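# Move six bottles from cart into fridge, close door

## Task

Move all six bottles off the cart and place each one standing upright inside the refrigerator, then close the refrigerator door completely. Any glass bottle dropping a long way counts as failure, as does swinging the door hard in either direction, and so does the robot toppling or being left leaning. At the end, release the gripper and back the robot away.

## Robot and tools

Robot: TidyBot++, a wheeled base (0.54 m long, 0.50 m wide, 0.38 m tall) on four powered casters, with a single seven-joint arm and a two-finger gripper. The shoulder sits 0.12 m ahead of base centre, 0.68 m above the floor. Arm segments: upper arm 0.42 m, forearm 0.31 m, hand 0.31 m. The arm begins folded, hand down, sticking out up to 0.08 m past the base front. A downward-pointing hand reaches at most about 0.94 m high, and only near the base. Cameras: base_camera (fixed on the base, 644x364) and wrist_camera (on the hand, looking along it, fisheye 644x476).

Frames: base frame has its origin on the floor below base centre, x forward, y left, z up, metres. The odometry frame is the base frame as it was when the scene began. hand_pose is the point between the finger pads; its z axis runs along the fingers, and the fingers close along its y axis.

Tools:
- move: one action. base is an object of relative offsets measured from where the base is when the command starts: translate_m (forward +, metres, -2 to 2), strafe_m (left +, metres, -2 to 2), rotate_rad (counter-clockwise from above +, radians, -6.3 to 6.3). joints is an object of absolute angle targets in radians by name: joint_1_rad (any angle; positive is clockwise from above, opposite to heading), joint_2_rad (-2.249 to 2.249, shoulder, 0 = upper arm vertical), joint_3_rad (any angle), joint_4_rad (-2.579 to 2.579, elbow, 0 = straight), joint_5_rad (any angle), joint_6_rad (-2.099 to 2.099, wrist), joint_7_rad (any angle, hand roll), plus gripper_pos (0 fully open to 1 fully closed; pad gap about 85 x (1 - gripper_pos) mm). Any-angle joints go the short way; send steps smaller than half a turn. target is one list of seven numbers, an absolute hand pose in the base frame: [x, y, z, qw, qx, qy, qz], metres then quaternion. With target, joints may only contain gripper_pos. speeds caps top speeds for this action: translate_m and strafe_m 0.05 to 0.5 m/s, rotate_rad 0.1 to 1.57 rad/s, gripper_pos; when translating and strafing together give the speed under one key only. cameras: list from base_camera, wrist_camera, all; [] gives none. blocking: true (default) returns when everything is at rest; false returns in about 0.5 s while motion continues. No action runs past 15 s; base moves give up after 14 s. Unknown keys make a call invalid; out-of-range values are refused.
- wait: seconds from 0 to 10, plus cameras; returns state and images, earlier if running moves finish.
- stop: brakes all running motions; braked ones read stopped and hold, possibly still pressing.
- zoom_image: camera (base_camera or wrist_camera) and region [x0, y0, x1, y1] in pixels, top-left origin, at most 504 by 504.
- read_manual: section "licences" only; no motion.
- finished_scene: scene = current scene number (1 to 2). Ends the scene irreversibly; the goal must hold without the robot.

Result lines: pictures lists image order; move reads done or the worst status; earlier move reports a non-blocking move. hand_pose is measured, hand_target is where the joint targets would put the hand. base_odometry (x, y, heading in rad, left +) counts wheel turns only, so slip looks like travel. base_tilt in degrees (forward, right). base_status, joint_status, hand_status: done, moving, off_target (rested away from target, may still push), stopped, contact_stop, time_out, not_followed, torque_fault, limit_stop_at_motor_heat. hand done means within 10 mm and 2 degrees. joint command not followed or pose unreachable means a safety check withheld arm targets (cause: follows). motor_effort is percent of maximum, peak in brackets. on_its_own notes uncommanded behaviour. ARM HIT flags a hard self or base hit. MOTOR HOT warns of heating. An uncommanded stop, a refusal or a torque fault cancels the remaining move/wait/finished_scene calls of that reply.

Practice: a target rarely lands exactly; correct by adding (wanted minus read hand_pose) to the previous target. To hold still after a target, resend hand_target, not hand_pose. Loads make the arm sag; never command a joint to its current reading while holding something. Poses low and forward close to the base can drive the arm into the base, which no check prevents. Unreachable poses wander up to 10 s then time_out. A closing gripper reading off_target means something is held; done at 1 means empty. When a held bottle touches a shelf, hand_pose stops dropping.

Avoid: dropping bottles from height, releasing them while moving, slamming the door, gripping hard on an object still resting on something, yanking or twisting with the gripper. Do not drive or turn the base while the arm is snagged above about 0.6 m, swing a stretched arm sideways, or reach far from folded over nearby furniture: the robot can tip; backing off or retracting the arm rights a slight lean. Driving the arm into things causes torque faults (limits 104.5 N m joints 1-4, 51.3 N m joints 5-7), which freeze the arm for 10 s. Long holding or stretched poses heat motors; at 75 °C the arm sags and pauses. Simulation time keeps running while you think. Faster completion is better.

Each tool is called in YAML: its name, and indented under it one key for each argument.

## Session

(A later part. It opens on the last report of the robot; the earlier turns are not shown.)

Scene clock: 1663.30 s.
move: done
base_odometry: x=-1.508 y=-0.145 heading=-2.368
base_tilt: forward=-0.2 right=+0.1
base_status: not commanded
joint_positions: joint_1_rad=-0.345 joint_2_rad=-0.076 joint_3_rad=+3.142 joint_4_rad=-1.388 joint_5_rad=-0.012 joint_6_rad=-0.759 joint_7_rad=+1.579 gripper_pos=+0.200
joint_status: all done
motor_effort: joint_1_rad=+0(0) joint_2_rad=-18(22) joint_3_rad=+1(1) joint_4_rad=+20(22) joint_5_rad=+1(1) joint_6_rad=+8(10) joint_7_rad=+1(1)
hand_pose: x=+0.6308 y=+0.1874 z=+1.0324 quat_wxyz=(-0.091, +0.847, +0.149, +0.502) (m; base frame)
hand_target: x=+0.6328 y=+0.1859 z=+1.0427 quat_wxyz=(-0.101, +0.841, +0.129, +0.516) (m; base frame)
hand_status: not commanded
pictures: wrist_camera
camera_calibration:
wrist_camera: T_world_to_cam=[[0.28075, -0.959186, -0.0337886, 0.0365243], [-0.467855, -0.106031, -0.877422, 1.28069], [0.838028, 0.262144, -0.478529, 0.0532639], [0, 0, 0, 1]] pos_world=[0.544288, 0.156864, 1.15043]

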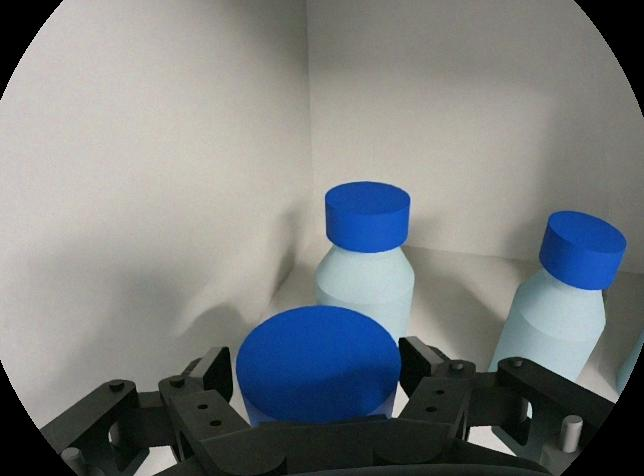

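move:
  joints: {"joint_2_rad": -0.25, "joint_4_rad": -1.375, "joint_6_rad": -0.97}
  blocking: false
  cameras: []

move:
  base: {"translate_m": -0.3}
  cameras: ["wrist_camera"]

move:
  base: {"translate_m": -0.8085, "strafe_m": 0.089, "rotate_rad": -2.492}
  joints: {"joint_1_rad": -0.42, "gripper_pos": 0.2}
  cameras: ["wrist_camera"]

zoom_image:
  camera: "wrist_camera"
  region: [160, 200, 480, 440]

Scene clock: 1684.13 s.
move: moving
base_odometry: x=-1.508 y=-0.145 heading=-2.368
base_tilt: forward=-0.2 right=+0.1
base_status: not commanded
joint_positions: joint_1_rad=-0.345 joint_2_rad=-0.171 joint_3_rad=+3.142 joint_4_rad=-1.388 joint_5_rad=-0.012 joint_6_rad=-0.863 joint_7_rad=+1.579 gripper_pos=+0.200
joint_status: joint_2_rad moving; joint_4_rad moving; joint_6_rad moving
motor_effort: joint_1_rad=+0(0) joint_2_rad=-14(21) joint_3_rad=+1(1) joint_4_rad=+20(21) joint_5_rad=+0(1) joint_6_rad=+7(9) joint_7_rad=+1(1)
hand_pose: x=+0.5836 y=+0.1708 z=+1.0535 quat_wxyz=(-0.090, +0.849, +0.150, +0.498) (m; base frame)
hand_target: x=+0.5662 y=+0.1621 z=+1.0636 quat_wxyz=(-0.097, +0.852, +0.131, +0.497) (m; base frame)
hand_status: not commanded
pictures: none
No camera images: "cameras" was empty.

Scene clock: 1686.10 s.
move: done
base_odometry: x=-1.293 y=+0.064 heading=-2.369
base_tilt: forward=-0.2 right=+0.1
base_status: done
joint_positions: joint_1_rad=-0.345 joint_2_rad=-0.257 joint_3_rad=+3.141 joint_4_rad=-1.388 joint_5_rad=-0.012 joint_6_rad=-0.933 joint_7_rad=+1.579 gripper_pos=+0.200
joint_status: all done
motor_effort: joint_1_rad=+0(4) joint_2_rad=-11(16) joint_3_rad=+1(6) joint_4_rad=+19(21) joint_5_rad=+1(2) joint_6_rad=+8(9) joint_7_rad=+0(1)
hand_pose: x=+0.5426 y=+0.1569 z=+1.0750 quat_wxyz=(-0.092, +0.845, +0.150, +0.505) (m; base frame)
hand_target: x=+0.5411 y=+0.1531 z=+1.0692 quat_wxyz=(-0.096, +0.856, +0.131, +0.491) (m; base frame)
hand_status: not commanded
pictures: wrist_camera
camera_calibration:
wrist_camera: T_world_to_cam=[[0.283849, -0.95829, -0.0333002, 0.0310794], [-0.461595, -0.106122, -0.88072, 1.27377], [0.840452, 0.265363, -0.472465, 0.147204], [0, 0, 0, 1]] pos_world=[0.455426, 0.125895, 1.19242]

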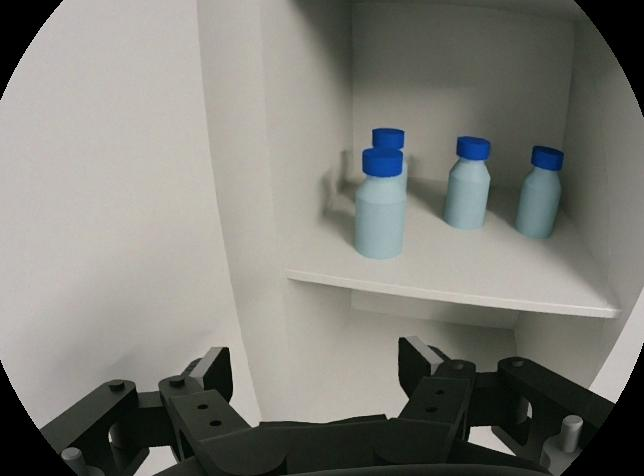

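Scene clock: 1689.53 s.
move: done
base_odometry: x=-0.652 y=+0.565 heading=+1.423
base_tilt: forward=-0.2 right=+0.1
base_status: done
joint_positions: joint_1_rad=-0.412 joint_2_rad=-0.246 joint_3_rad=+3.142 joint_4_rad=-1.388 joint_5_rad=-0.012 joint_6_rad=-0.933 joint_7_rad=+1.579 gripper_pos=+0.200
joint_status: all done
motor_effort: joint_1_rad=+0(2) joint_2_rad=-12(16) joint_3_rad=+1(4) joint_4_rad=+19(20) joint_5_rad=+2(2) joint_6_rad=+8(8) joint_7_rad=+0(1)
hand_pose: x=+0.5351 y=+0.1863 z=+1.0702 quat_wxyz=(-0.108, +0.842, +0.179, +0.497) (m; base frame)
hand_target: x=+0.5281 y=+0.1851 z=+1.0692 quat_wxyz=(-0.114, +0.851, +0.164, +0.486) (m; base frame)
hand_status: not commanded
pictures: wrist_camera
camera_calibration:
wrist_camera: T_world_to_cam=[[0.346616, -0.937427, -0.0329757, 0.0233898], [-0.462083, -0.140052, -0.875708, 1.27042], [0.816294, 0.318772, -0.481713, 0.156375], [0, 0, 0, 1]] pos_world=[0.451284, 0.150003, 1.18862]

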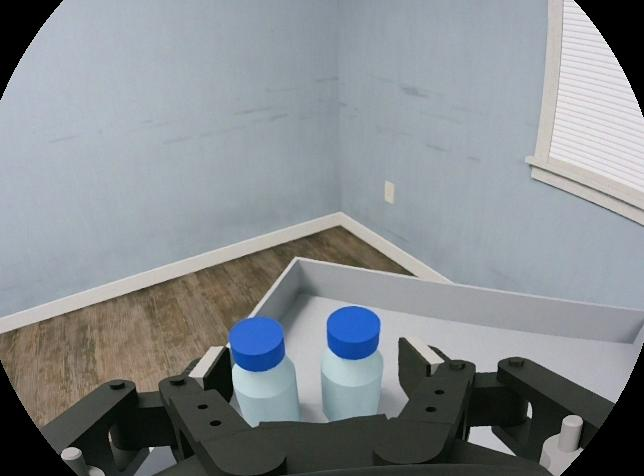

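Scaled by 1.575.

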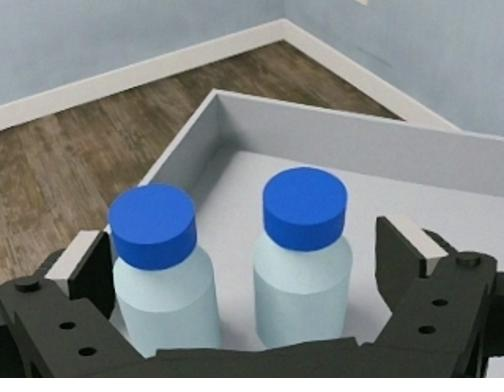

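move:
  cameras: ["wrist_camera"]

Scene clock: 1724.73 s.
base_odometry: x=-0.652 y=+0.565 heading=+1.423
base_tilt: forward=-0.2 right=+0.1
base_status: done
joint_positions: joint_1_rad=-0.412 joint_2_rad=-0.246 joint_3_rad=+3.142 joint_4_rad=-1.388 joint_5_rad=-0.012 joint_6_rad=-0.933 joint_7_rad=+1.579 gripper_pos=+0.200
joint_status: all done
motor_effort: joint_1_rad=+0(2) joint_2_rad=-12(16) joint_3_rad=+1(4) joint_4_rad=+19(20) joint_5_rad=+0(2) joint_6_rad=+8(8) joint_7_rad=+0(1)
hand_pose: x=+0.5351 y=+0.1863 z=+1.0702 quat_wxyz=(-0.108, +0.842, +0.179, +0.497) (m; base frame)
hand_target: x=+0.5281 y=+0.1851 z=+1.0692 quat_wxyz=(-0.114, +0.851, +0.164, +0.486) (m; base frame)
hand_status: not commanded
pictures: wrist_camera
camera_calibration:
wrist_camera: T_world_to_cam=[[0.346616, -0.937427, -0.0329757, 0.0233898], [-0.462083, -0.140052, -0.875708, 1.27042], [0.816294, 0.318772, -0.481713, 0.156375], [0, 0, 0, 1]] pos_world=[0.451284, 0.150003, 1.18862]

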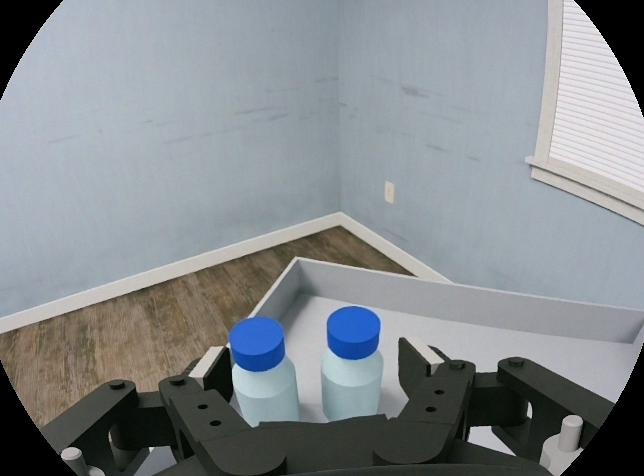

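zoom_image:
  camera: "wrist_camera"
  region: [200, 280, 420, 430]

Scaled by 2.291.

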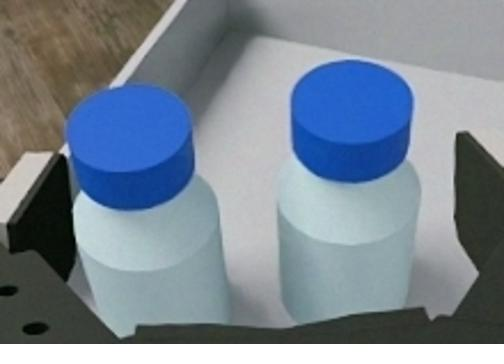

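move:
  joints: {"joint_1_rad": -0.518, "joint_2_rad": -0.064, "joint_4_rad": -1.792, "joint_6_rad": -0.346, "joint_7_rad": 1.53}
  cameras: ["wrist_camera"]

zoom_image:
  camera: "wrist_camera"
  region: [240, 230, 460, 380]

Scene clock: 1762.73 s.
move: done
base_odometry: x=-0.652 y=+0.565 heading=+1.423
base_tilt: forward=-0.2 right=+0.1
base_status: not commanded
joint_positions: joint_1_rad=-0.500 joint_2_rad=-0.070 joint_3_rad=+3.142 joint_4_rad=-1.781 joint_5_rad=-0.012 joint_6_rad=-0.389 joint_7_rad=+1.579 gripper_pos=+0.200
joint_status: all done
motor_effort: joint_1_rad=+0(2) joint_2_rad=-19(22) joint_3_rad=+1(1) joint_4_rad=+20(22) joint_5_rad=+1(2) joint_6_rad=+7(9) joint_7_rad=+0(1)
hand_pose: x=+0.6010 y=+0.2662 z=+0.9005 quat_wxyz=(-0.126, +0.840, +0.214, +0.482) (m; base frame)
hand_target: x=+0.6012 y=+0.2774 z=+0.9024 quat_wxyz=(-0.141, +0.836, +0.204, +0.489) (m; base frame)
hand_status: not commanded
pictures: wrist_camera
camera_calibration:
wrist_camera: T_world_to_cam=[[0.421363, -0.906318, -0.0322641, 0.0160574], [-0.468485, -0.187069, -0.863439, 1.1688], [0.776515, 0.378937, -0.50342, 0.0227329], [0, 0, 0, 1]] pos_world=[0.523148, 0.224586, 1.02115]

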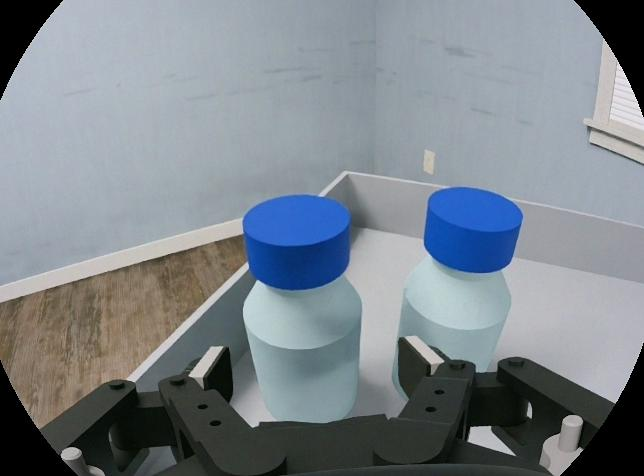

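Scaled by 2.291.

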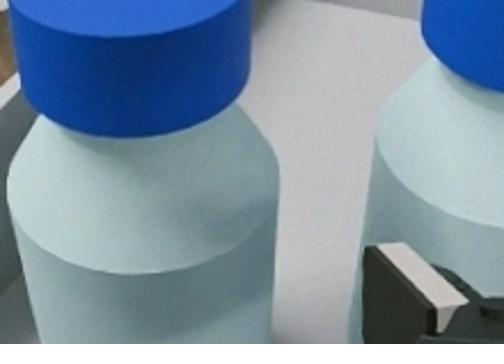

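move:
  joints: {"joint_1_rad": -0.526, "joint_2_rad": 0.151, "joint_4_rad": -1.53, "joint_6_rad": -0.346}
  cameras: ["wrist_camera"]

zoom_image:
  camera: "wrist_camera"
  region: [220, 280, 420, 430]

Scene clock: 1783.23 s.
move: done
base_odometry: x=-0.652 y=+0.565 heading=+1.423
base_tilt: forward=-0.2 right=+0.1
base_status: not commanded
joint_positions: joint_1_rad=-0.508 joint_2_rad=+0.140 joint_3_rad=+3.142 joint_4_rad=-1.563 joint_5_rad=-0.012 joint_6_rad=-0.383 joint_7_rad=+1.579 gripper_pos=+0.200
joint_status: all done
motor_effort: joint_1_rad=-1(1) joint_2_rad=-27(29) joint_3_rad=+1(1) joint_4_rad=+20(21) joint_5_rad=+1(2) joint_6_rad=+8(9) joint_7_rad=+1(1)
hand_pose: x=+0.6782 y=+0.3137 z=+0.9037 quat_wxyz=(-0.129, +0.836, +0.217, +0.487) (m; base frame)
hand_target: x=+0.6844 y=+0.3310 z=+0.9261 quat_wxyz=(-0.148, +0.824, +0.204, +0.508) (m; base frame)
hand_status: not commanded
pictures: wrist_camera
camera_calibration:
wrist_camera: T_world_to_cam=[[0.428328, -0.903019, -0.0330522, 0.0216284], [-0.456368, -0.184609, -0.870429, 1.21392], [0.779912, 0.387913, -0.491183, -0.0697606], [0, 0, 0, 1]] pos_world=[0.59914, 0.270694, 1.02308]

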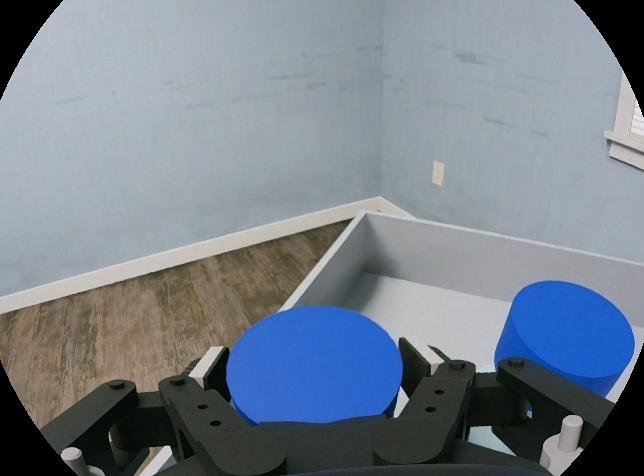

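Scaled by 2.520.

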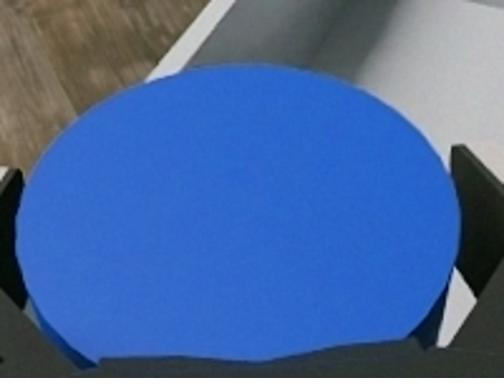

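move:
  joints: {"gripper_pos": 0.6}
  cameras: ["wrist_camera"]

Scene clock: 1786.33 s.
move: off_target
base_odometry: x=-0.652 y=+0.565 heading=+1.423
base_tilt: forward=-0.2 right=+0.1
base_status: not commanded
joint_positions: joint_1_rad=-0.508 joint_2_rad=+0.140 joint_3_rad=+3.142 joint_4_rad=-1.562 joint_5_rad=-0.012 joint_6_rad=-0.382 joint_7_rad=+1.579 gripper_pos=+0.422
joint_status: gripper_pos off_target (ended at +0.422, target +0.600)
motor_effort: joint_1_rad=+0(1) joint_2_rad=-28(29) joint_3_rad=+0(1) joint_4_rad=+21(22) joint_5_rad=+0(1) joint_6_rad=+8(9) joint_7_rad=+0(1)
hand_pose: x=+0.6783 y=+0.3140 z=+0.9043 quat_wxyz=(-0.129, +0.836, +0.217, +0.488) (m; base frame)
hand_target: x=+0.6844 y=+0.3310 z=+0.9261 quat_wxyz=(-0.148, +0.824, +0.204, +0.508) (m; base frame)
hand_status: not commanded
pictures: wrist_camera
camera_calibration:
wrist_camera: T_world_to_cam=[[0.428677, -0.90285, -0.0331276, 0.0216676], [-0.455401, -0.184267, -0.871008, 1.21431], [0.780286, 0.388468, -0.49015, -0.0710548], [0, 0, 0, 1]] pos_world=[0.599154, 0.270923, 1.02357]

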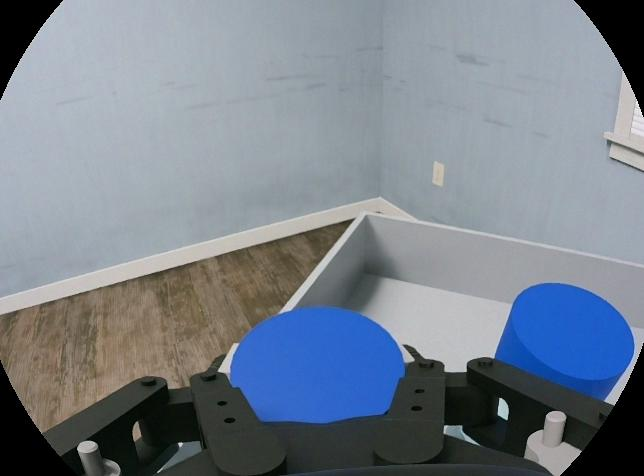

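move:
  joints: {"joint_2_rad": 0.12, "joint_4_rad": -1.26, "joint_6_rad": -0.668}
  cameras: ["wrist_camera"]

Scene clock: 1811.07 s.
move: off_target
base_odometry: x=-0.652 y=+0.565 heading=+1.423
base_tilt: forward=-0.2 right=+0.1
base_status: not commanded
joint_positions: joint_1_rad=-0.508 joint_2_rad=+0.143 joint_3_rad=+3.142 joint_4_rad=-1.313 joint_5_rad=-0.012 joint_6_rad=-0.645 joint_7_rad=+1.579 gripper_pos=+0.422
joint_status: joint_4_rad off_target (ended at -1.313, target -1.260); the others done
motor_effort: joint_1_rad=+0(0) joint_2_rad=-33(36) joint_3_rad=+0(1) joint_4_rad=+25(27) joint_5_rad=+0(2) joint_6_rad=+11(13) joint_7_rad=+0(1)
hand_pose: x=+0.6775 y=+0.3146 z=+0.9769 quat_wxyz=(-0.128, +0.840, +0.219, +0.480) (m; base frame)
hand_target: x=+0.6675 y=+0.3211 z=+1.0162 quat_wxyz=(-0.146, +0.829, +0.206, +0.499) (m; base frame)
hand_status: not commanded
pictures: wrist_camera
camera_calibration:
wrist_camera: T_world_to_cam=[[0.430987, -0.901786, -0.0321225, 0.0220114], [-0.467253, -0.192575, -0.862896, 1.27999], [0.771961, 0.386907, -0.50436, -0.0150289], [0, 0, 0, 1]] pos_world=[0.600195, 0.272159, 1.09763]

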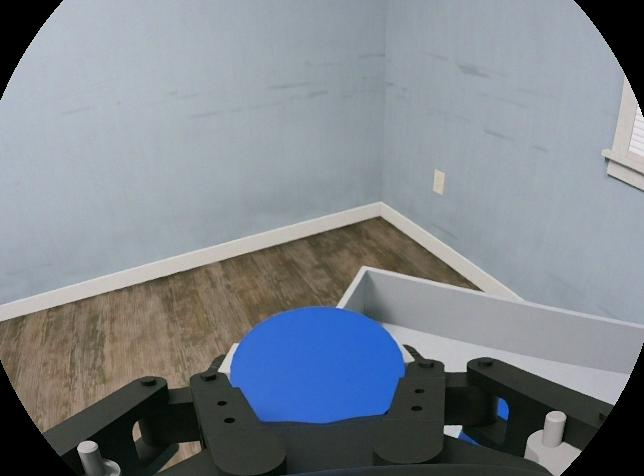

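move:
  joints: {"joint_2_rad": -0.237, "joint_4_rad": -1.32, "joint_6_rad": -1.03}
  blocking: false
  cameras: []

wait:
  seconds: 0.4
  cameras: []

move:
  base: {"translate_m": -0.669, "strafe_m": 0.621, "rotate_rad": 2.491}
  joints: {"joint_1_rad": 0.185}
  cameras: ["wrist_camera"]

Scene clock: 1824.47 s.
move: moving
base_odometry: x=-0.652 y=+0.565 heading=+1.423
base_tilt: forward=-0.2 right=+0.1
base_status: not commanded
joint_positions: joint_1_rad=-0.508 joint_2_rad=+0.059 joint_3_rad=+3.142 joint_4_rad=-1.313 joint_5_rad=-0.012 joint_6_rad=-0.763 joint_7_rad=+1.579 gripper_pos=+0.422
joint_status: joint_2_rad moving; joint_4_rad moving; joint_6_rad moving
motor_effort: joint_1_rad=+0(0) joint_2_rad=-33(36) joint_3_rad=+0(1) joint_4_rad=+26(27) joint_5_rad=+1(2) joint_6_rad=+12(12) joint_7_rad=+0(1)
hand_pose: x=+0.6382 y=+0.2931 z=+0.9975 quat_wxyz=(-0.125, +0.847, +0.222, +0.466) (m; base frame)
hand_target: x=+0.6086 y=+0.2869 z=+1.0463 quat_wxyz=(-0.143, +0.835, +0.207, +0.489) (m; base frame)
hand_status: not commanded
pictures: none
No camera images: "cameras" was empty.

Scene clock: 1824.87 s.
earlier move: moving
base_odometry: x=-0.652 y=+0.565 heading=+1.423
base_tilt: forward=-0.2 right=+0.1
base_status: not commanded
joint_positions: joint_1_rad=-0.508 joint_2_rad=-0.175 joint_3_rad=+3.142 joint_4_rad=-1.318 joint_5_rad=-0.012 joint_6_rad=-0.950 joint_7_rad=+1.579 gripper_pos=+0.422
joint_status: joint_2_rad moving; joint_4_rad moving; joint_6_rad moving
motor_effort: joint_1_rad=+0(0) joint_2_rad=-13(36) joint_3_rad=+1(1) joint_4_rad=+22(27) joint_5_rad=+0(2) joint_6_rad=+10(12) joint_7_rad=+0(1)
hand_pose: x=+0.5388 y=+0.2382 z=+1.0715 quat_wxyz=(-0.129, +0.837, +0.220, +0.484) (m; base frame)
hand_target: x=+0.5219 y=+0.2365 z=+1.0739 quat_wxyz=(-0.139, +0.843, +0.209, +0.475) (m; base frame)
hand_status: not commanded
wait: 0.40 s; no rest
pictures: none
No camera images: "cameras" was empty.

Scene clock: 1828.40 s.
move: done
base_odometry: x=-1.365 y=-0.006 heading=-2.368
base_tilt: forward=-0.2 right=+0.1
base_status: done
joint_positions: joint_1_rad=+0.171 joint_2_rad=-0.216 joint_3_rad=+3.142 joint_4_rad=-1.332 joint_5_rad=-0.012 joint_6_rad=-1.010 joint_7_rad=+1.579 gripper_pos=+0.422
joint_status: all done
motor_effort: joint_1_rad=+0(4) joint_2_rad=-16(21) joint_3_rad=+1(8) joint_4_rad=+23(24) joint_5_rad=+1(3) joint_6_rad=+11(13) joint_7_rad=+1(1)
hand_pose: x=+0.5697 y=-0.0737 z=+1.0669 quat_wxyz=(+0.038, +0.871, -0.072, +0.485) (m; base frame)
hand_target: x=+0.5573 y=-0.0798 z=+1.0775 quat_wxyz=(+0.035, +0.865, -0.097, +0.491) (m; base frame)
hand_status: not commanded
pictures: wrist_camera
camera_calibration:
wrist_camera: T_world_to_cam=[[-0.227793, -0.973257, -0.0296819, 0.0887051], [-0.506314, 0.144432, -0.850168, 1.26605], [0.831719, -0.178634, -0.525674, 0.210803], [0, 0, 0, 1]] pos_world=[0.485896, -0.0588688, 1.1898]

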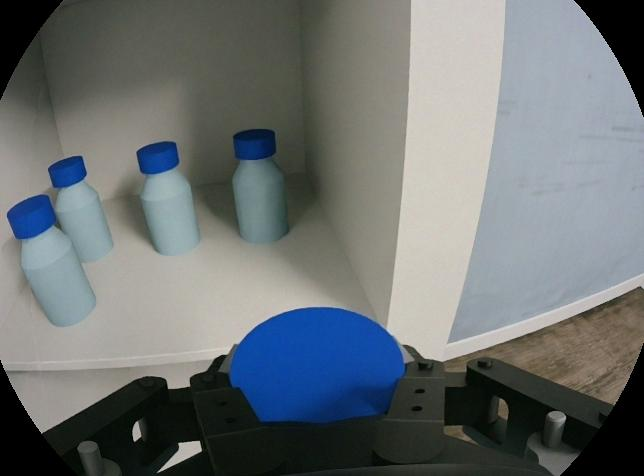

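move:
  joints: {"joint_2_rad": -0.128, "joint_4_rad": -1.34, "joint_6_rad": -0.79}
  cameras: []

move:
  base: {"translate_m": 0.2}
  speeds: {"translate_m": 0.2}
  cameras: ["wrist_camera"]

Scene clock: 1849.03 s.
move: done
base_odometry: x=-1.365 y=-0.006 heading=-2.368
base_tilt: forward=-0.2 right=+0.1
base_status: not commanded
joint_positions: joint_1_rad=+0.171 joint_2_rad=-0.107 joint_3_rad=+3.142 joint_4_rad=-1.356 joint_5_rad=-0.012 joint_6_rad=-0.845 joint_7_rad=+1.579 gripper_pos=+0.422
joint_status: all done
motor_effort: joint_1_rad=+0(1) joint_2_rad=-21(24) joint_3_rad=+0(1) joint_4_rad=+24(26) joint_5_rad=+1(1) joint_6_rad=+11(13) joint_7_rad=+0(1)
hand_pose: x=+0.6349 y=-0.0853 z=+1.0441 quat_wxyz=(+0.039, +0.863, -0.072, +0.499) (m; base frame)
hand_target: x=+0.6339 y=-0.0941 z=+1.0794 quat_wxyz=(+0.039, +0.837, -0.094, +0.538) (m; base frame)
hand_status: not commanded
pictures: none
No camera images: "cameras" was empty.

Scene clock: 1850.83 s.
move: done
base_odometry: x=-1.508 y=-0.146 heading=-2.367
base_tilt: forward=-0.2 right=+0.1
base_status: done
joint_positions: joint_1_rad=+0.173 joint_2_rad=-0.105 joint_3_rad=+3.142 joint_4_rad=-1.357 joint_5_rad=-0.012 joint_6_rad=-0.844 joint_7_rad=+1.579 gripper_pos=+0.422
joint_status: not commanded
motor_effort: joint_1_rad=+0(1) joint_2_rad=-21(26) joint_3_rad=+1(2) joint_4_rad=+24(25) joint_5_rad=+1(2) joint_6_rad=+11(13) joint_7_rad=+0(1)
hand_pose: x=+0.6356 y=-0.0860 z=+1.0429 quat_wxyz=(+0.039, +0.863, -0.073, +0.498) (m; base frame)
hand_target: x=+0.6339 y=-0.0941 z=+1.0794 quat_wxyz=(+0.039, +0.837, -0.094, +0.538) (m; base frame)
hand_status: not commanded
pictures: wrist_camera
camera_calibration:
wrist_camera: T_world_to_cam=[[-0.229711, -0.972729, -0.0321001, 0.0947632], [-0.4802, 0.141964, -0.865595, 1.28001], [0.846546, -0.183422, -0.499716, 0.104281], [0, 0, 0, 1]] pos_world=[0.548151, -0.0704098, 1.16312]

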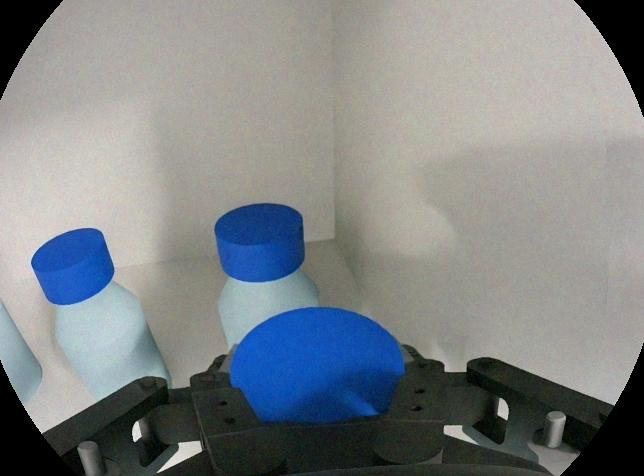

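move:
  joints: {"joint_2_rad": -0.143, "joint_4_rad": -1.39, "joint_6_rad": -0.749}
  cameras: []

move:
  joints: {"joint_2_rad": -0.147, "joint_4_rad": -1.412, "joint_6_rad": -0.732}
  cameras: []

Scene clock: 1859.87 s.
move: done
base_odometry: x=-1.508 y=-0.146 heading=-2.367
base_tilt: forward=-0.2 right=+0.1
base_status: not commanded
joint_positions: joint_1_rad=+0.173 joint_2_rad=-0.113 joint_3_rad=+3.142 joint_4_rad=-1.404 joint_5_rad=-0.012 joint_6_rad=-0.808 joint_7_rad=+1.579 gripper_pos=+0.422
joint_status: all done
motor_effort: joint_1_rad=+0(0) joint_2_rad=-22(23) joint_3_rad=+1(1) joint_4_rad=+24(25) joint_5_rad=+1(1) joint_6_rad=+11(12) joint_7_rad=+0(1)
hand_pose: x=+0.6353 y=-0.0861 z=+1.0299 quat_wxyz=(+0.039, +0.864, -0.073, +0.497) (m; base frame)
hand_target: x=+0.6321 y=-0.0937 z=+1.0699 quat_wxyz=(+0.039, +0.835, -0.094, +0.541) (m; base frame)
hand_status: not commanded
pictures: none
No camera images: "cameras" was empty.

Scene clock: 1860.43 s.
move: done
base_odometry: x=-1.508 y=-0.146 heading=-2.367
base_tilt: forward=-0.2 right=+0.1
base_status: not commanded
joint_positions: joint_1_rad=+0.173 joint_2_rad=-0.119 joint_3_rad=+3.142 joint_4_rad=-1.421 joint_5_rad=-0.012 joint_6_rad=-0.788 joint_7_rad=+1.579 gripper_pos=+0.422
joint_status: all done
motor_effort: joint_1_rad=+0(1) joint_2_rad=-20(22) joint_3_rad=+1(1) joint_4_rad=+24(24) joint_5_rad=+0(2) joint_6_rad=+11(12) joint_7_rad=+0(1)
hand_pose: x=+0.6355 y=-0.0862 z=+1.0286 quat_wxyz=(+0.040, +0.862, -0.073, +0.500) (m; base frame)
hand_target: x=+0.6321 y=-0.0937 z=+1.0640 quat_wxyz=(+0.039, +0.835, -0.094, +0.540) (m; base frame)
hand_status: not commanded
pictures: none
No camera images: "cameras" was empty.

move:
  joints: {"joint_2_rad": -0.15, "joint_4_rad": -1.43, "joint_6_rad": -0.72}
  cameras: []

move:
  joints: {"joint_2_rad": -0.152, "joint_4_rad": -1.44, "joint_6_rad": -0.712}
  cameras: ["wrist_camera"]

Scene clock: 1866.20 s.
move: done
base_odometry: x=-1.508 y=-0.146 heading=-2.367
base_tilt: forward=-0.2 right=+0.1
base_status: not commanded
joint_positions: joint_1_rad=+0.173 joint_2_rad=-0.125 joint_3_rad=+3.142 joint_4_rad=-1.434 joint_5_rad=-0.012 joint_6_rad=-0.772 joint_7_rad=+1.579 gripper_pos=+0.422
joint_status: all done
motor_effort: joint_1_rad=+0(0) joint_2_rad=-20(21) joint_3_rad=+1(1) joint_4_rad=+23(24) joint_5_rad=+0(1) joint_6_rad=+11(12) joint_7_rad=+0(1)
hand_pose: x=+0.6348 y=-0.0861 z=+1.0284 quat_wxyz=(+0.040, +0.860, -0.073, +0.504) (m; base frame)
hand_target: x=+0.6318 y=-0.0937 z=+1.0584 quat_wxyz=(+0.039, +0.836, -0.094, +0.539) (m; base frame)
hand_status: not commanded
pictures: none
No camera images: "cameras" was empty.

Scene clock: 1866.70 s.
move: done
base_odometry: x=-1.508 y=-0.146 heading=-2.367
base_tilt: forward=-0.2 right=+0.1
base_status: not commanded
joint_positions: joint_1_rad=+0.173 joint_2_rad=-0.128 joint_3_rad=+3.142 joint_4_rad=-1.441 joint_5_rad=-0.012 joint_6_rad=-0.763 joint_7_rad=+1.579 gripper_pos=+0.422
joint_status: all done
motor_effort: joint_1_rad=+0(1) joint_2_rad=-19(21) joint_3_rad=+1(1) joint_4_rad=+23(23) joint_5_rad=+0(2) joint_6_rad=+10(11) joint_7_rad=+0(1)
hand_pose: x=+0.6343 y=-0.0860 z=+1.0285 quat_wxyz=(+0.040, +0.858, -0.073, +0.506) (m; base frame)
hand_target: x=+0.6317 y=-0.0936 z=+1.0559 quat_wxyz=(+0.039, +0.836, -0.094, +0.539) (m; base frame)
hand_status: not commanded
pictures: wrist_camera
camera_calibration:
wrist_camera: T_world_to_cam=[[-0.229961, -0.972623, -0.0335081, 0.09564], [-0.463569, 0.139747, -0.874971, 1.26586], [0.8557, -0.185676, -0.483014, 0.075022], [0, 0, 0, 1]] pos_world=[0.54461, -0.0699492, 1.14703]

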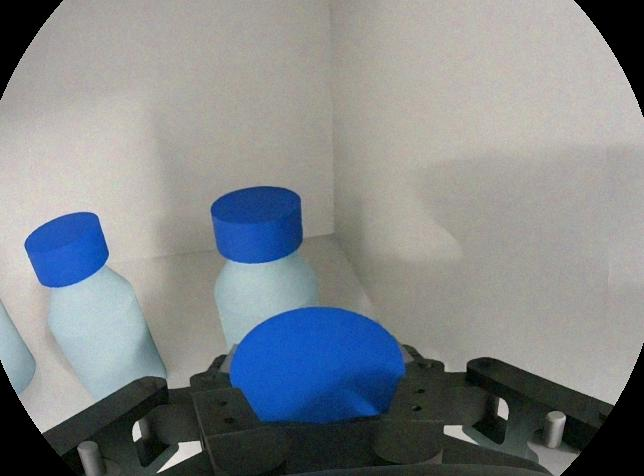

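move:
  joints: {"gripper_pos": 0.2}
  cameras: ["wrist_camera"]

Scene clock: 1870.53 s.
move: done
base_odometry: x=-1.508 y=-0.146 heading=-2.367
base_tilt: forward=-0.2 right=+0.1
base_status: not commanded
joint_positions: joint_1_rad=+0.173 joint_2_rad=-0.145 joint_3_rad=+3.142 joint_4_rad=-1.442 joint_5_rad=-0.012 joint_6_rad=-0.747 joint_7_rad=+1.579 gripper_pos=+0.200
joint_status: all done
motor_effort: joint_1_rad=+0(1) joint_2_rad=-16(20) joint_3_rad=+1(1) joint_4_rad=+20(24) joint_5_rad=+0(1) joint_6_rad=+8(11) joint_7_rad=+0(1)
hand_pose: x=+0.6310 y=-0.0855 z=+1.0413 quat_wxyz=(+0.041, +0.850, -0.072, +0.520) (m; base frame)
hand_target: x=+0.6317 y=-0.0936 z=+1.0559 quat_wxyz=(+0.039, +0.836, -0.094, +0.539) (m; base frame)
hand_status: not commanded
pictures: wrist_camera
camera_calibration:
wrist_camera: T_world_to_cam=[[-0.229043, -0.97277, -0.0354623, 0.0972676], [-0.435475, 0.134981, -0.890023, 1.27297], [0.870575, -0.188411, -0.454534, 0.0448536], [0, 0, 0, 1]] pos_world=[0.537577, -0.0687561, 1.15681]

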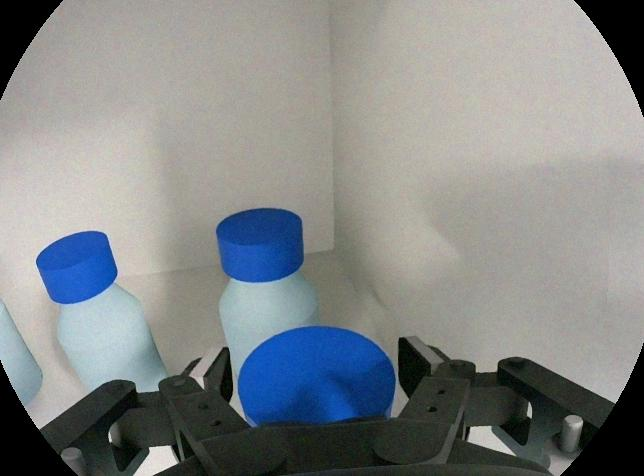

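move:
  joints: {"joint_2_rad": -0.25, "joint_4_rad": -1.375, "joint_6_rad": -0.97}
  blocking: false
  cameras: []

move:
  base: {"translate_m": -0.3}
  cameras: ["wrist_camera"]

move:
  base: {"translate_m": -0.809, "strafe_m": 0.0905, "rotate_rad": -2.493}
  joints: {"joint_1_rad": -0.362, "joint_7_rad": 1.53}
  cameras: ["wrist_camera"]

Scene clock: 1883.20 s.
move: moving
base_odometry: x=-1.508 y=-0.146 heading=-2.367
base_tilt: forward=-0.2 right=+0.1
base_status: not commanded
joint_positions: joint_1_rad=+0.173 joint_2_rad=-0.223 joint_3_rad=+3.142 joint_4_rad=-1.412 joint_5_rad=-0.012 joint_6_rad=-0.919 joint_7_rad=+1.579 gripper_pos=+0.200
joint_status: joint_2_rad moving; joint_4_rad moving; joint_6_rad moving
motor_effort: joint_1_rad=+0(0) joint_2_rad=-12(19) joint_3_rad=+1(1) joint_4_rad=+20(21) joint_5_rad=+1(2) joint_6_rad=+8(9) joint_7_rad=+1(1)
hand_pose: x=+0.5789 y=-0.0760 z=+1.0502 quat_wxyz=(+0.039, +0.866, -0.072, +0.493) (m; base frame)
hand_target: x=+0.5654 y=-0.0813 z=+1.0686 quat_wxyz=(+0.036, +0.859, -0.097, +0.501) (m; base frame)
hand_status: not commanded
pictures: none
No camera images: "cameras" was empty.

Scene clock: 1885.10 s.
move: done
base_odometry: x=-1.293 y=+0.064 heading=-2.367
base_tilt: forward=-0.2 right=+0.1
base_status: done
joint_positions: joint_1_rad=+0.176 joint_2_rad=-0.258 joint_3_rad=+3.142 joint_4_rad=-1.399 joint_5_rad=-0.012 joint_6_rad=-0.934 joint_7_rad=+1.579 gripper_pos=+0.200
joint_status: all done
motor_effort: joint_1_rad=+0(3) joint_2_rad=-11(15) joint_3_rad=+1(7) joint_4_rad=+19(20) joint_5_rad=+1(3) joint_6_rad=+8(9) joint_7_rad=+0(1)
hand_pose: x=+0.5637 y=-0.0749 z=+1.0695 quat_wxyz=(+0.041, +0.858, -0.073, +0.507) (m; base frame)
hand_target: x=+0.5608 y=-0.0804 z=+1.0692 quat_wxyz=(+0.036, +0.861, -0.097, +0.498) (m; base frame)
hand_status: not commanded
pictures: wrist_camera
camera_calibration:
wrist_camera: T_world_to_cam=[[-0.231414, -0.972293, -0.0330738, 0.0919672], [-0.461851, 0.139719, -0.875884, 1.26743], [0.856237, -0.187417, -0.481387, 0.155155], [0, 0, 0, 1]] pos_world=[0.473795, -0.0585857, 1.18785]

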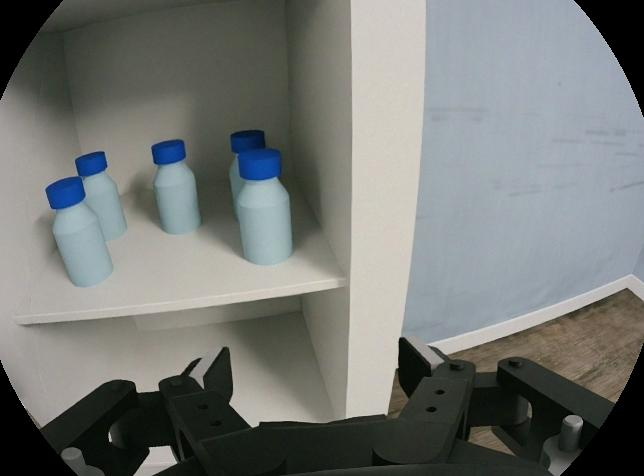

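Scene clock: 1888.53 s.
move: done
base_odometry: x=-0.651 y=+0.565 heading=+1.424
base_tilt: forward=-0.2 right=+0.1
base_status: done
joint_positions: joint_1_rad=-0.347 joint_2_rad=-0.248 joint_3_rad=+3.143 joint_4_rad=-1.399 joint_5_rad=-0.012 joint_6_rad=-0.934 joint_7_rad=+1.579 gripper_pos=+0.200
joint_status: all done
motor_effort: joint_1_rad=+0(2) joint_2_rad=-11(15) joint_3_rad=+1(4) joint_4_rad=+19(20) joint_5_rad=+1(3) joint_6_rad=+8(8) joint_7_rad=+0(1)
hand_pose: x=+0.5455 y=+0.1581 z=+1.0649 quat_wxyz=(-0.091, +0.850, +0.151, +0.496) (m; base frame)
hand_target: x=+0.5381 y=+0.1611 z=+1.0692 quat_wxyz=(-0.100, +0.855, +0.139, +0.490) (m; base frame)
hand_status: not commanded
pictures: wrist_camera
camera_calibration:
wrist_camera: T_world_to_cam=[[0.283896, -0.958301, -0.0325973, 0.0303207], [-0.478396, -0.112098, -0.87096, 1.26604], [0.830987, 0.262856, -0.490272, 0.164213], [0, 0, 0, 1]] pos_world=[0.460603, 0.127813, 1.18417]

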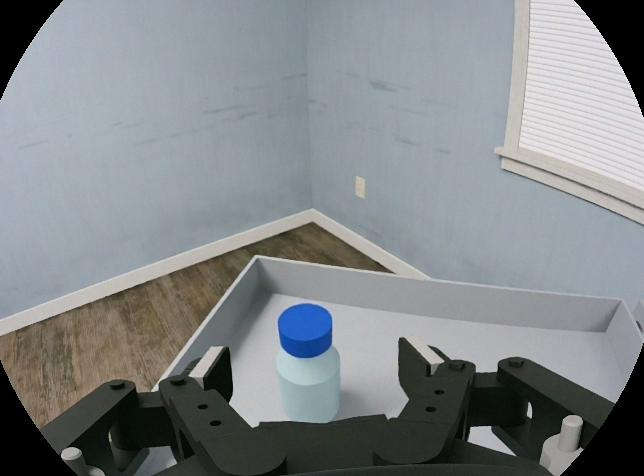

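move:
  joints: {"joint_1_rad": -0.376, "joint_2_rad": -0.052, "joint_4_rad": -1.781, "joint_6_rad": -0.346}
  cameras: ["wrist_camera"]

zoom_image:
  camera: "wrist_camera"
  region: [220, 170, 440, 320]

Scene clock: 1904.27 s.
move: done
base_odometry: x=-0.651 y=+0.565 heading=+1.424
base_tilt: forward=-0.2 right=+0.1
base_status: not commanded
joint_positions: joint_1_rad=-0.357 joint_2_rad=-0.057 joint_3_rad=+3.143 joint_4_rad=-1.771 joint_5_rad=-0.012 joint_6_rad=-0.389 joint_7_rad=+1.579 gripper_pos=+0.200
joint_status: all done
motor_effort: joint_1_rad=+0(1) joint_2_rad=-20(23) joint_3_rad=+0(1) joint_4_rad=+20(23) joint_5_rad=+1(2) joint_6_rad=+7(9) joint_7_rad=+1(1)
hand_pose: x=+0.6387 y=+0.1964 z=+0.8992 quat_wxyz=(-0.091, +0.854, +0.154, +0.488) (m; base frame)
hand_target: x=+0.6401 y=+0.2082 z=+0.9021 quat_wxyz=(-0.106, +0.849, +0.144, +0.497) (m; base frame)
hand_status: not commanded
pictures: wrist_camera
camera_calibration:
wrist_camera: T_world_to_cam=[[0.287468, -0.957251, -0.0321459, 0.0322243], [-0.492879, -0.11907, -0.861912, 1.17308], [0.821238, 0.263616, -0.506038, 0.0156613], [0, 0, 0, 1]] pos_world=[0.55606, 0.166397, 1.02005]

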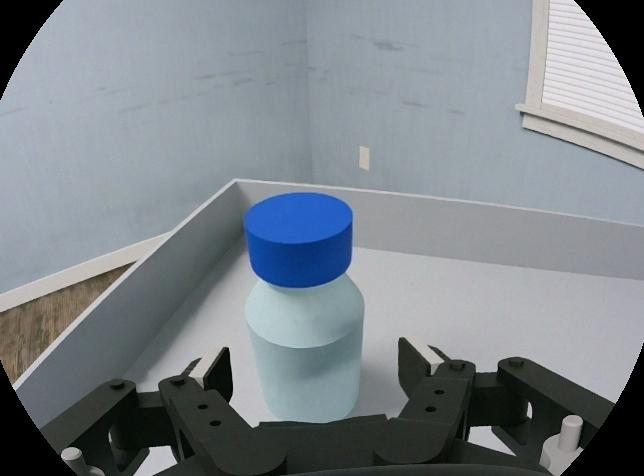

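Scaled by 2.291.

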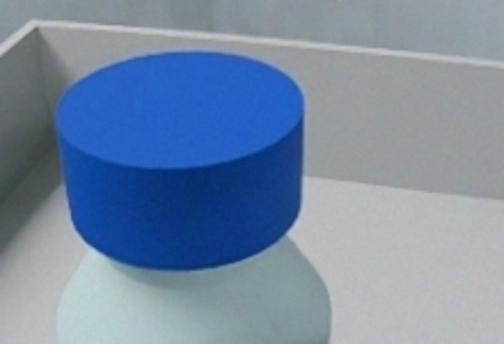

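move:
  joints: {"joint_1_rad": -0.382, "joint_2_rad": 0.163, "joint_4_rad": -1.516, "joint_6_rad": -0.346}
  cameras: ["wrist_camera"]

zoom_image:
  camera: "wrist_camera"
  region: [220, 280, 420, 430]

Scene clock: 1917.57 s.
move: done
base_odometry: x=-0.651 y=+0.565 heading=+1.424
base_tilt: forward=-0.2 right=+0.1
base_status: not commanded
joint_positions: joint_1_rad=-0.363 joint_2_rad=+0.152 joint_3_rad=+3.143 joint_4_rad=-1.549 joint_5_rad=-0.012 joint_6_rad=-0.383 joint_7_rad=+1.579 gripper_pos=+0.200
joint_status: all done
motor_effort: joint_1_rad=+0(1) joint_2_rad=-27(30) joint_3_rad=+0(1) joint_4_rad=+20(21) joint_5_rad=+1(2) joint_6_rad=+7(9) joint_7_rad=+0(1)
hand_pose: x=+0.7226 y=+0.2318 z=+0.9042 quat_wxyz=(-0.093, +0.849, +0.155, +0.496) (m; base frame)
hand_target: x=+0.7310 y=+0.2484 z=+0.9265 quat_wxyz=(-0.112, +0.836, +0.145, +0.518) (m; base frame)
hand_status: not commanded
pictures: wrist_camera
camera_calibration:
wrist_camera: T_world_to_cam=[[0.293787, -0.955296, -0.0331427, 0.0380745], [-0.476571, -0.11633, -0.871405, 1.21909], [0.828594, 0.271802, -0.489443, -0.0821913], [0, 0, 0, 1]] pos_world=[0.637903, 0.20053, 1.02336]

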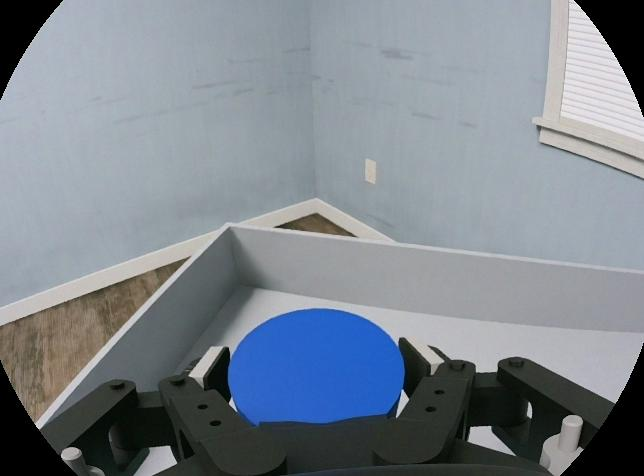

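Scaled by 2.520.

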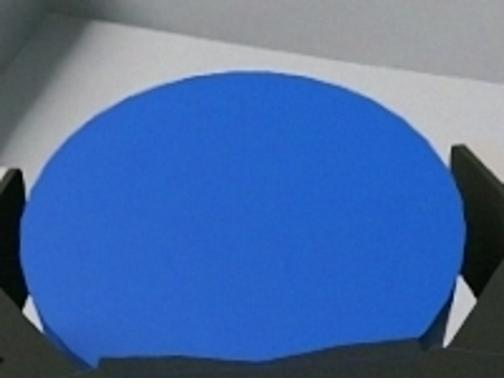

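move:
  joints: {"gripper_pos": 0.6}
  cameras: []

move:
  joints: {"joint_2_rad": 0.126, "joint_4_rad": -1.244, "joint_6_rad": -0.665}
  cameras: ["wrist_camera"]

Scene clock: 1931.40 s.
move: off_target
base_odometry: x=-0.651 y=+0.565 heading=+1.424
base_tilt: forward=-0.2 right=+0.1
base_status: not commanded
joint_positions: joint_1_rad=-0.364 joint_2_rad=+0.152 joint_3_rad=+3.143 joint_4_rad=-1.548 joint_5_rad=-0.012 joint_6_rad=-0.382 joint_7_rad=+1.579 gripper_pos=+0.418
joint_status: gripper_pos off_target (ended at +0.418, target +0.600)
motor_effort: joint_1_rad=+0(1) joint_2_rad=-28(29) joint_3_rad=+0(1) joint_4_rad=+21(22) joint_5_rad=+0(1) joint_6_rad=+8(9) joint_7_rad=+0(1)
hand_pose: x=+0.7228 y=+0.2320 z=+0.9048 quat_wxyz=(-0.094, +0.849, +0.155, +0.496) (m; base frame)
hand_target: x=+0.7310 y=+0.2484 z=+0.9265 quat_wxyz=(-0.112, +0.836, +0.145, +0.518) (m; base frame)
hand_status: not commanded
pictures: none
No camera images: "cameras" was empty.

Scene clock: 1933.03 s.
move: off_target
base_odometry: x=-0.651 y=+0.565 heading=+1.424
base_tilt: forward=-0.2 right=+0.1
base_status: not commanded
joint_positions: joint_1_rad=-0.364 joint_2_rad=+0.148 joint_3_rad=+3.143 joint_4_rad=-1.295 joint_5_rad=-0.012 joint_6_rad=-0.641 joint_7_rad=+1.579 gripper_pos=+0.418
joint_status: joint_4_rad off_target (ended at -1.295, target -1.244); the others done
motor_effort: joint_1_rad=+0(1) joint_2_rad=-32(36) joint_3_rad=+1(1) joint_4_rad=+25(27) joint_5_rad=+1(2) joint_6_rad=+11(13) joint_7_rad=+1(1)
hand_pose: x=+0.7208 y=+0.2322 z=+0.9847 quat_wxyz=(-0.094, +0.849, +0.157, +0.495) (m; base frame)
hand_target: x=+0.7113 y=+0.2404 z=+1.0226 quat_wxyz=(-0.111, +0.838, +0.145, +0.514) (m; base frame)
hand_status: not commanded
pictures: wrist_camera
camera_calibration:
wrist_camera: T_world_to_cam=[[0.296895, -0.954337, -0.033072, 0.039129], [-0.477217, -0.118286, -0.870788, 1.28881], [0.827114, 0.274315, -0.490545, -0.0398462], [0, 0, 0, 1]] pos_world=[0.63638, 0.20072, 1.10402]

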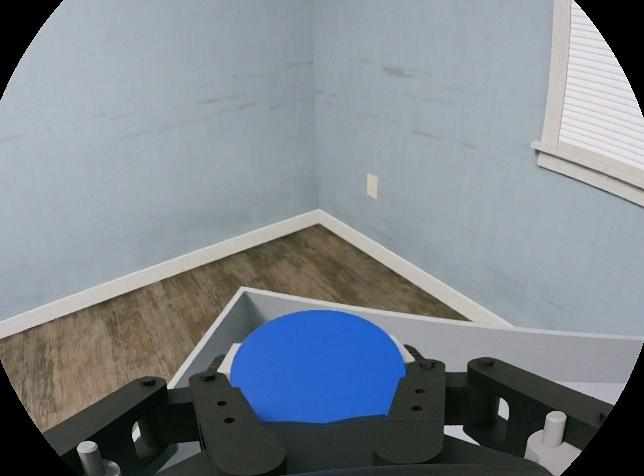

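move:
  joints: {"joint_2_rad": -0.237, "joint_4_rad": -1.32, "joint_6_rad": -1.03}
  blocking: false
  cameras: []

wait:
  seconds: 0.4
  cameras: []

move:
  base: {"translate_m": -0.669, "strafe_m": 0.623, "rotate_rad": 2.489}
  joints: {"joint_1_rad": -0.085}
  cameras: ["wrist_camera"]

Scene clock: 1939.27 s.
move: moving
base_odometry: x=-0.651 y=+0.565 heading=+1.424
base_tilt: forward=-0.2 right=+0.1
base_status: not commanded
joint_positions: joint_1_rad=-0.364 joint_2_rad=+0.064 joint_3_rad=+3.143 joint_4_rad=-1.297 joint_5_rad=-0.012 joint_6_rad=-0.758 joint_7_rad=+1.579 gripper_pos=+0.418
joint_status: joint_2_rad moving; joint_4_rad moving; joint_6_rad moving
motor_effort: joint_1_rad=+0(1) joint_2_rad=-33(36) joint_3_rad=+0(1) joint_4_rad=+25(26) joint_5_rad=+1(2) joint_6_rad=+10(11) joint_7_rad=+0(1)
hand_pose: x=+0.6787 y=+0.2166 z=+1.0048 quat_wxyz=(-0.092, +0.858, +0.159, +0.481) (m; base frame)
hand_target: x=+0.6479 y=+0.2149 z=+1.0500 quat_wxyz=(-0.108, +0.846, +0.146, +0.502) (m; base frame)
hand_status: not commanded
pictures: none
No camera images: "cameras" was empty.

Scene clock: 1939.67 s.
earlier move: moving
base_odometry: x=-0.651 y=+0.565 heading=+1.424
base_tilt: forward=-0.2 right=+0.1
base_status: not commanded
joint_positions: joint_1_rad=-0.364 joint_2_rad=-0.172 joint_3_rad=+3.143 joint_4_rad=-1.313 joint_5_rad=-0.012 joint_6_rad=-0.947 joint_7_rad=+1.579 gripper_pos=+0.418
joint_status: joint_2_rad moving; joint_4_rad moving; joint_6_rad moving
motor_effort: joint_1_rad=+0(1) joint_2_rad=-14(36) joint_3_rad=+1(1) joint_4_rad=+21(26) joint_5_rad=+1(2) joint_6_rad=+10(12) joint_7_rad=+0(1)
hand_pose: x=+0.5703 y=+0.1758 z=+1.0735 quat_wxyz=(-0.095, +0.850, +0.159, +0.494) (m; base frame)
hand_target: x=+0.5531 y=+0.1768 z=+1.0745 quat_wxyz=(-0.104, +0.856, +0.148, +0.485) (m; base frame)
hand_status: not commanded
wait: 0.40 s; no rest
pictures: none
No camera images: "cameras" was empty.

Scene clock: 1943.20 s.
move: done
base_odometry: x=-1.366 y=-0.006 heading=-2.370
base_tilt: forward=-0.2 right=+0.1
base_status: done
joint_positions: joint_1_rad=-0.097 joint_2_rad=-0.215 joint_3_rad=+3.144 joint_4_rad=-1.331 joint_5_rad=-0.012 joint_6_rad=-1.009 joint_7_rad=+1.579 gripper_pos=+0.418
joint_status: all done
motor_effort: joint_1_rad=+0(4) joint_2_rad=-15(21) joint_3_rad=+1(7) joint_4_rad=+23(24) joint_5_rad=+1(3) joint_6_rad=+11(12) joint_7_rad=+0(1)
hand_pose: x=+0.5740 y=+0.0475 z=+1.0673 quat_wxyz=(-0.027, +0.872, +0.044, +0.486) (m; base frame)
hand_target: x=+0.5627 y=+0.0400 z=+1.0775 quat_wxyz=(-0.031, +0.870, +0.020, +0.491) (m; base frame)
hand_status: not commanded
pictures: wrist_camera
camera_calibration:
wrist_camera: T_world_to_cam=[[0.0365527, -0.998878, -0.0301211, 0.0576199], [-0.525494, 0.00642518, -0.850773, 1.26922], [0.850012, 0.0469265, -0.524669, 0.206804], [0, 0, 0, 1]] pos_world=[0.489077, 0.0396956, 1.19006]

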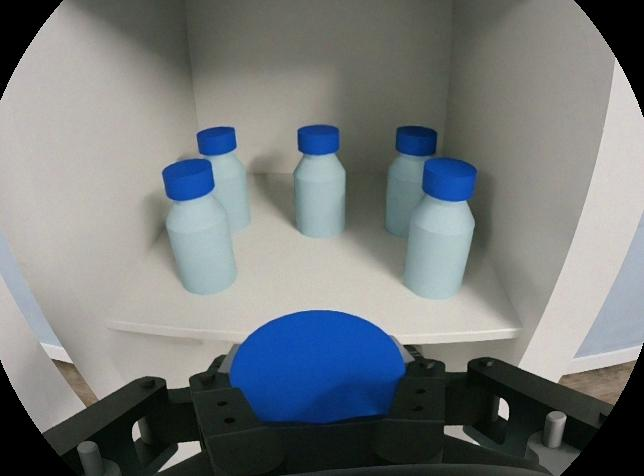

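move:
  joints: {"joint_2_rad": -0.136, "joint_4_rad": -1.346, "joint_6_rad": -0.79}
  cameras: []

move:
  base: {"translate_m": 0.2}
  speeds: {"translate_m": 0.2}
  cameras: ["wrist_camera"]

Scene clock: 1953.33 s.
move: done
base_odometry: x=-1.366 y=-0.006 heading=-2.370
base_tilt: forward=-0.2 right=+0.1
base_status: not commanded
joint_positions: joint_1_rad=-0.097 joint_2_rad=-0.117 joint_3_rad=+3.144 joint_4_rad=-1.361 joint_5_rad=-0.012 joint_6_rad=-0.843 joint_7_rad=+1.579 gripper_pos=+0.418
joint_status: all done
motor_effort: joint_1_rad=+0(1) joint_2_rad=-20(24) joint_3_rad=+1(1) joint_4_rad=+24(25) joint_5_rad=+1(1) joint_6_rad=+11(13) joint_7_rad=+1(1)
hand_pose: x=+0.6358 y=+0.0531 z=+1.0472 quat_wxyz=(-0.028, +0.863, +0.043, +0.503) (m; base frame)
hand_target: x=+0.6370 y=+0.0464 z=+1.0801 quat_wxyz=(-0.034, +0.841, +0.019, +0.539) (m; base frame)
hand_status: not commanded
pictures: none
No camera images: "cameras" was empty.

Scene clock: 1955.13 s.
move: done
base_odometry: x=-1.509 y=-0.146 heading=-2.369
base_tilt: forward=-0.2 right=+0.1
base_status: done
joint_positions: joint_1_rad=-0.097 joint_2_rad=-0.114 joint_3_rad=+3.144 joint_4_rad=-1.362 joint_5_rad=-0.012 joint_6_rad=-0.842 joint_7_rad=+1.579 gripper_pos=+0.418
joint_status: not commanded
motor_effort: joint_1_rad=+0(1) joint_2_rad=-21(25) joint_3_rad=+1(2) joint_4_rad=+24(25) joint_5_rad=+1(2) joint_6_rad=+11(12) joint_7_rad=+1(1)
hand_pose: x=+0.6368 y=+0.0530 z=+1.0455 quat_wxyz=(-0.028, +0.864, +0.043, +0.501) (m; base frame)
hand_target: x=+0.6370 y=+0.0464 z=+1.0801 quat_wxyz=(-0.034, +0.841, +0.019, +0.539) (m; base frame)
hand_status: not commanded
pictures: wrist_camera
camera_calibration:
wrist_camera: T_world_to_cam=[[0.0354342, -0.998837, -0.0327018, 0.0635511], [-0.495258, 0.0108709, -0.868678, 1.28287], [0.868023, 0.0469767, -0.494297, 0.098561], [0, 0, 0, 1]] pos_world=[0.547548, 0.0449012, 1.1652]

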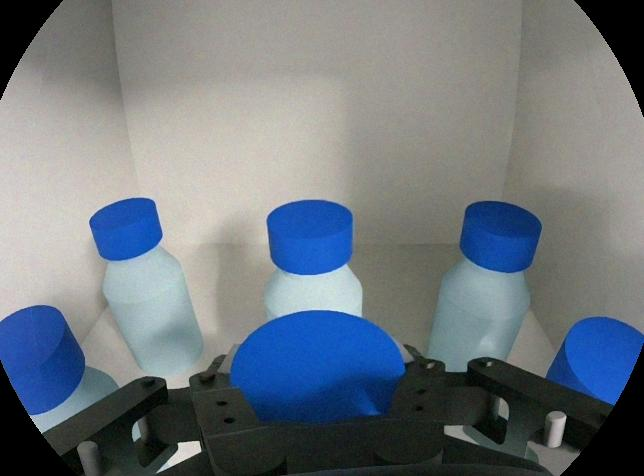

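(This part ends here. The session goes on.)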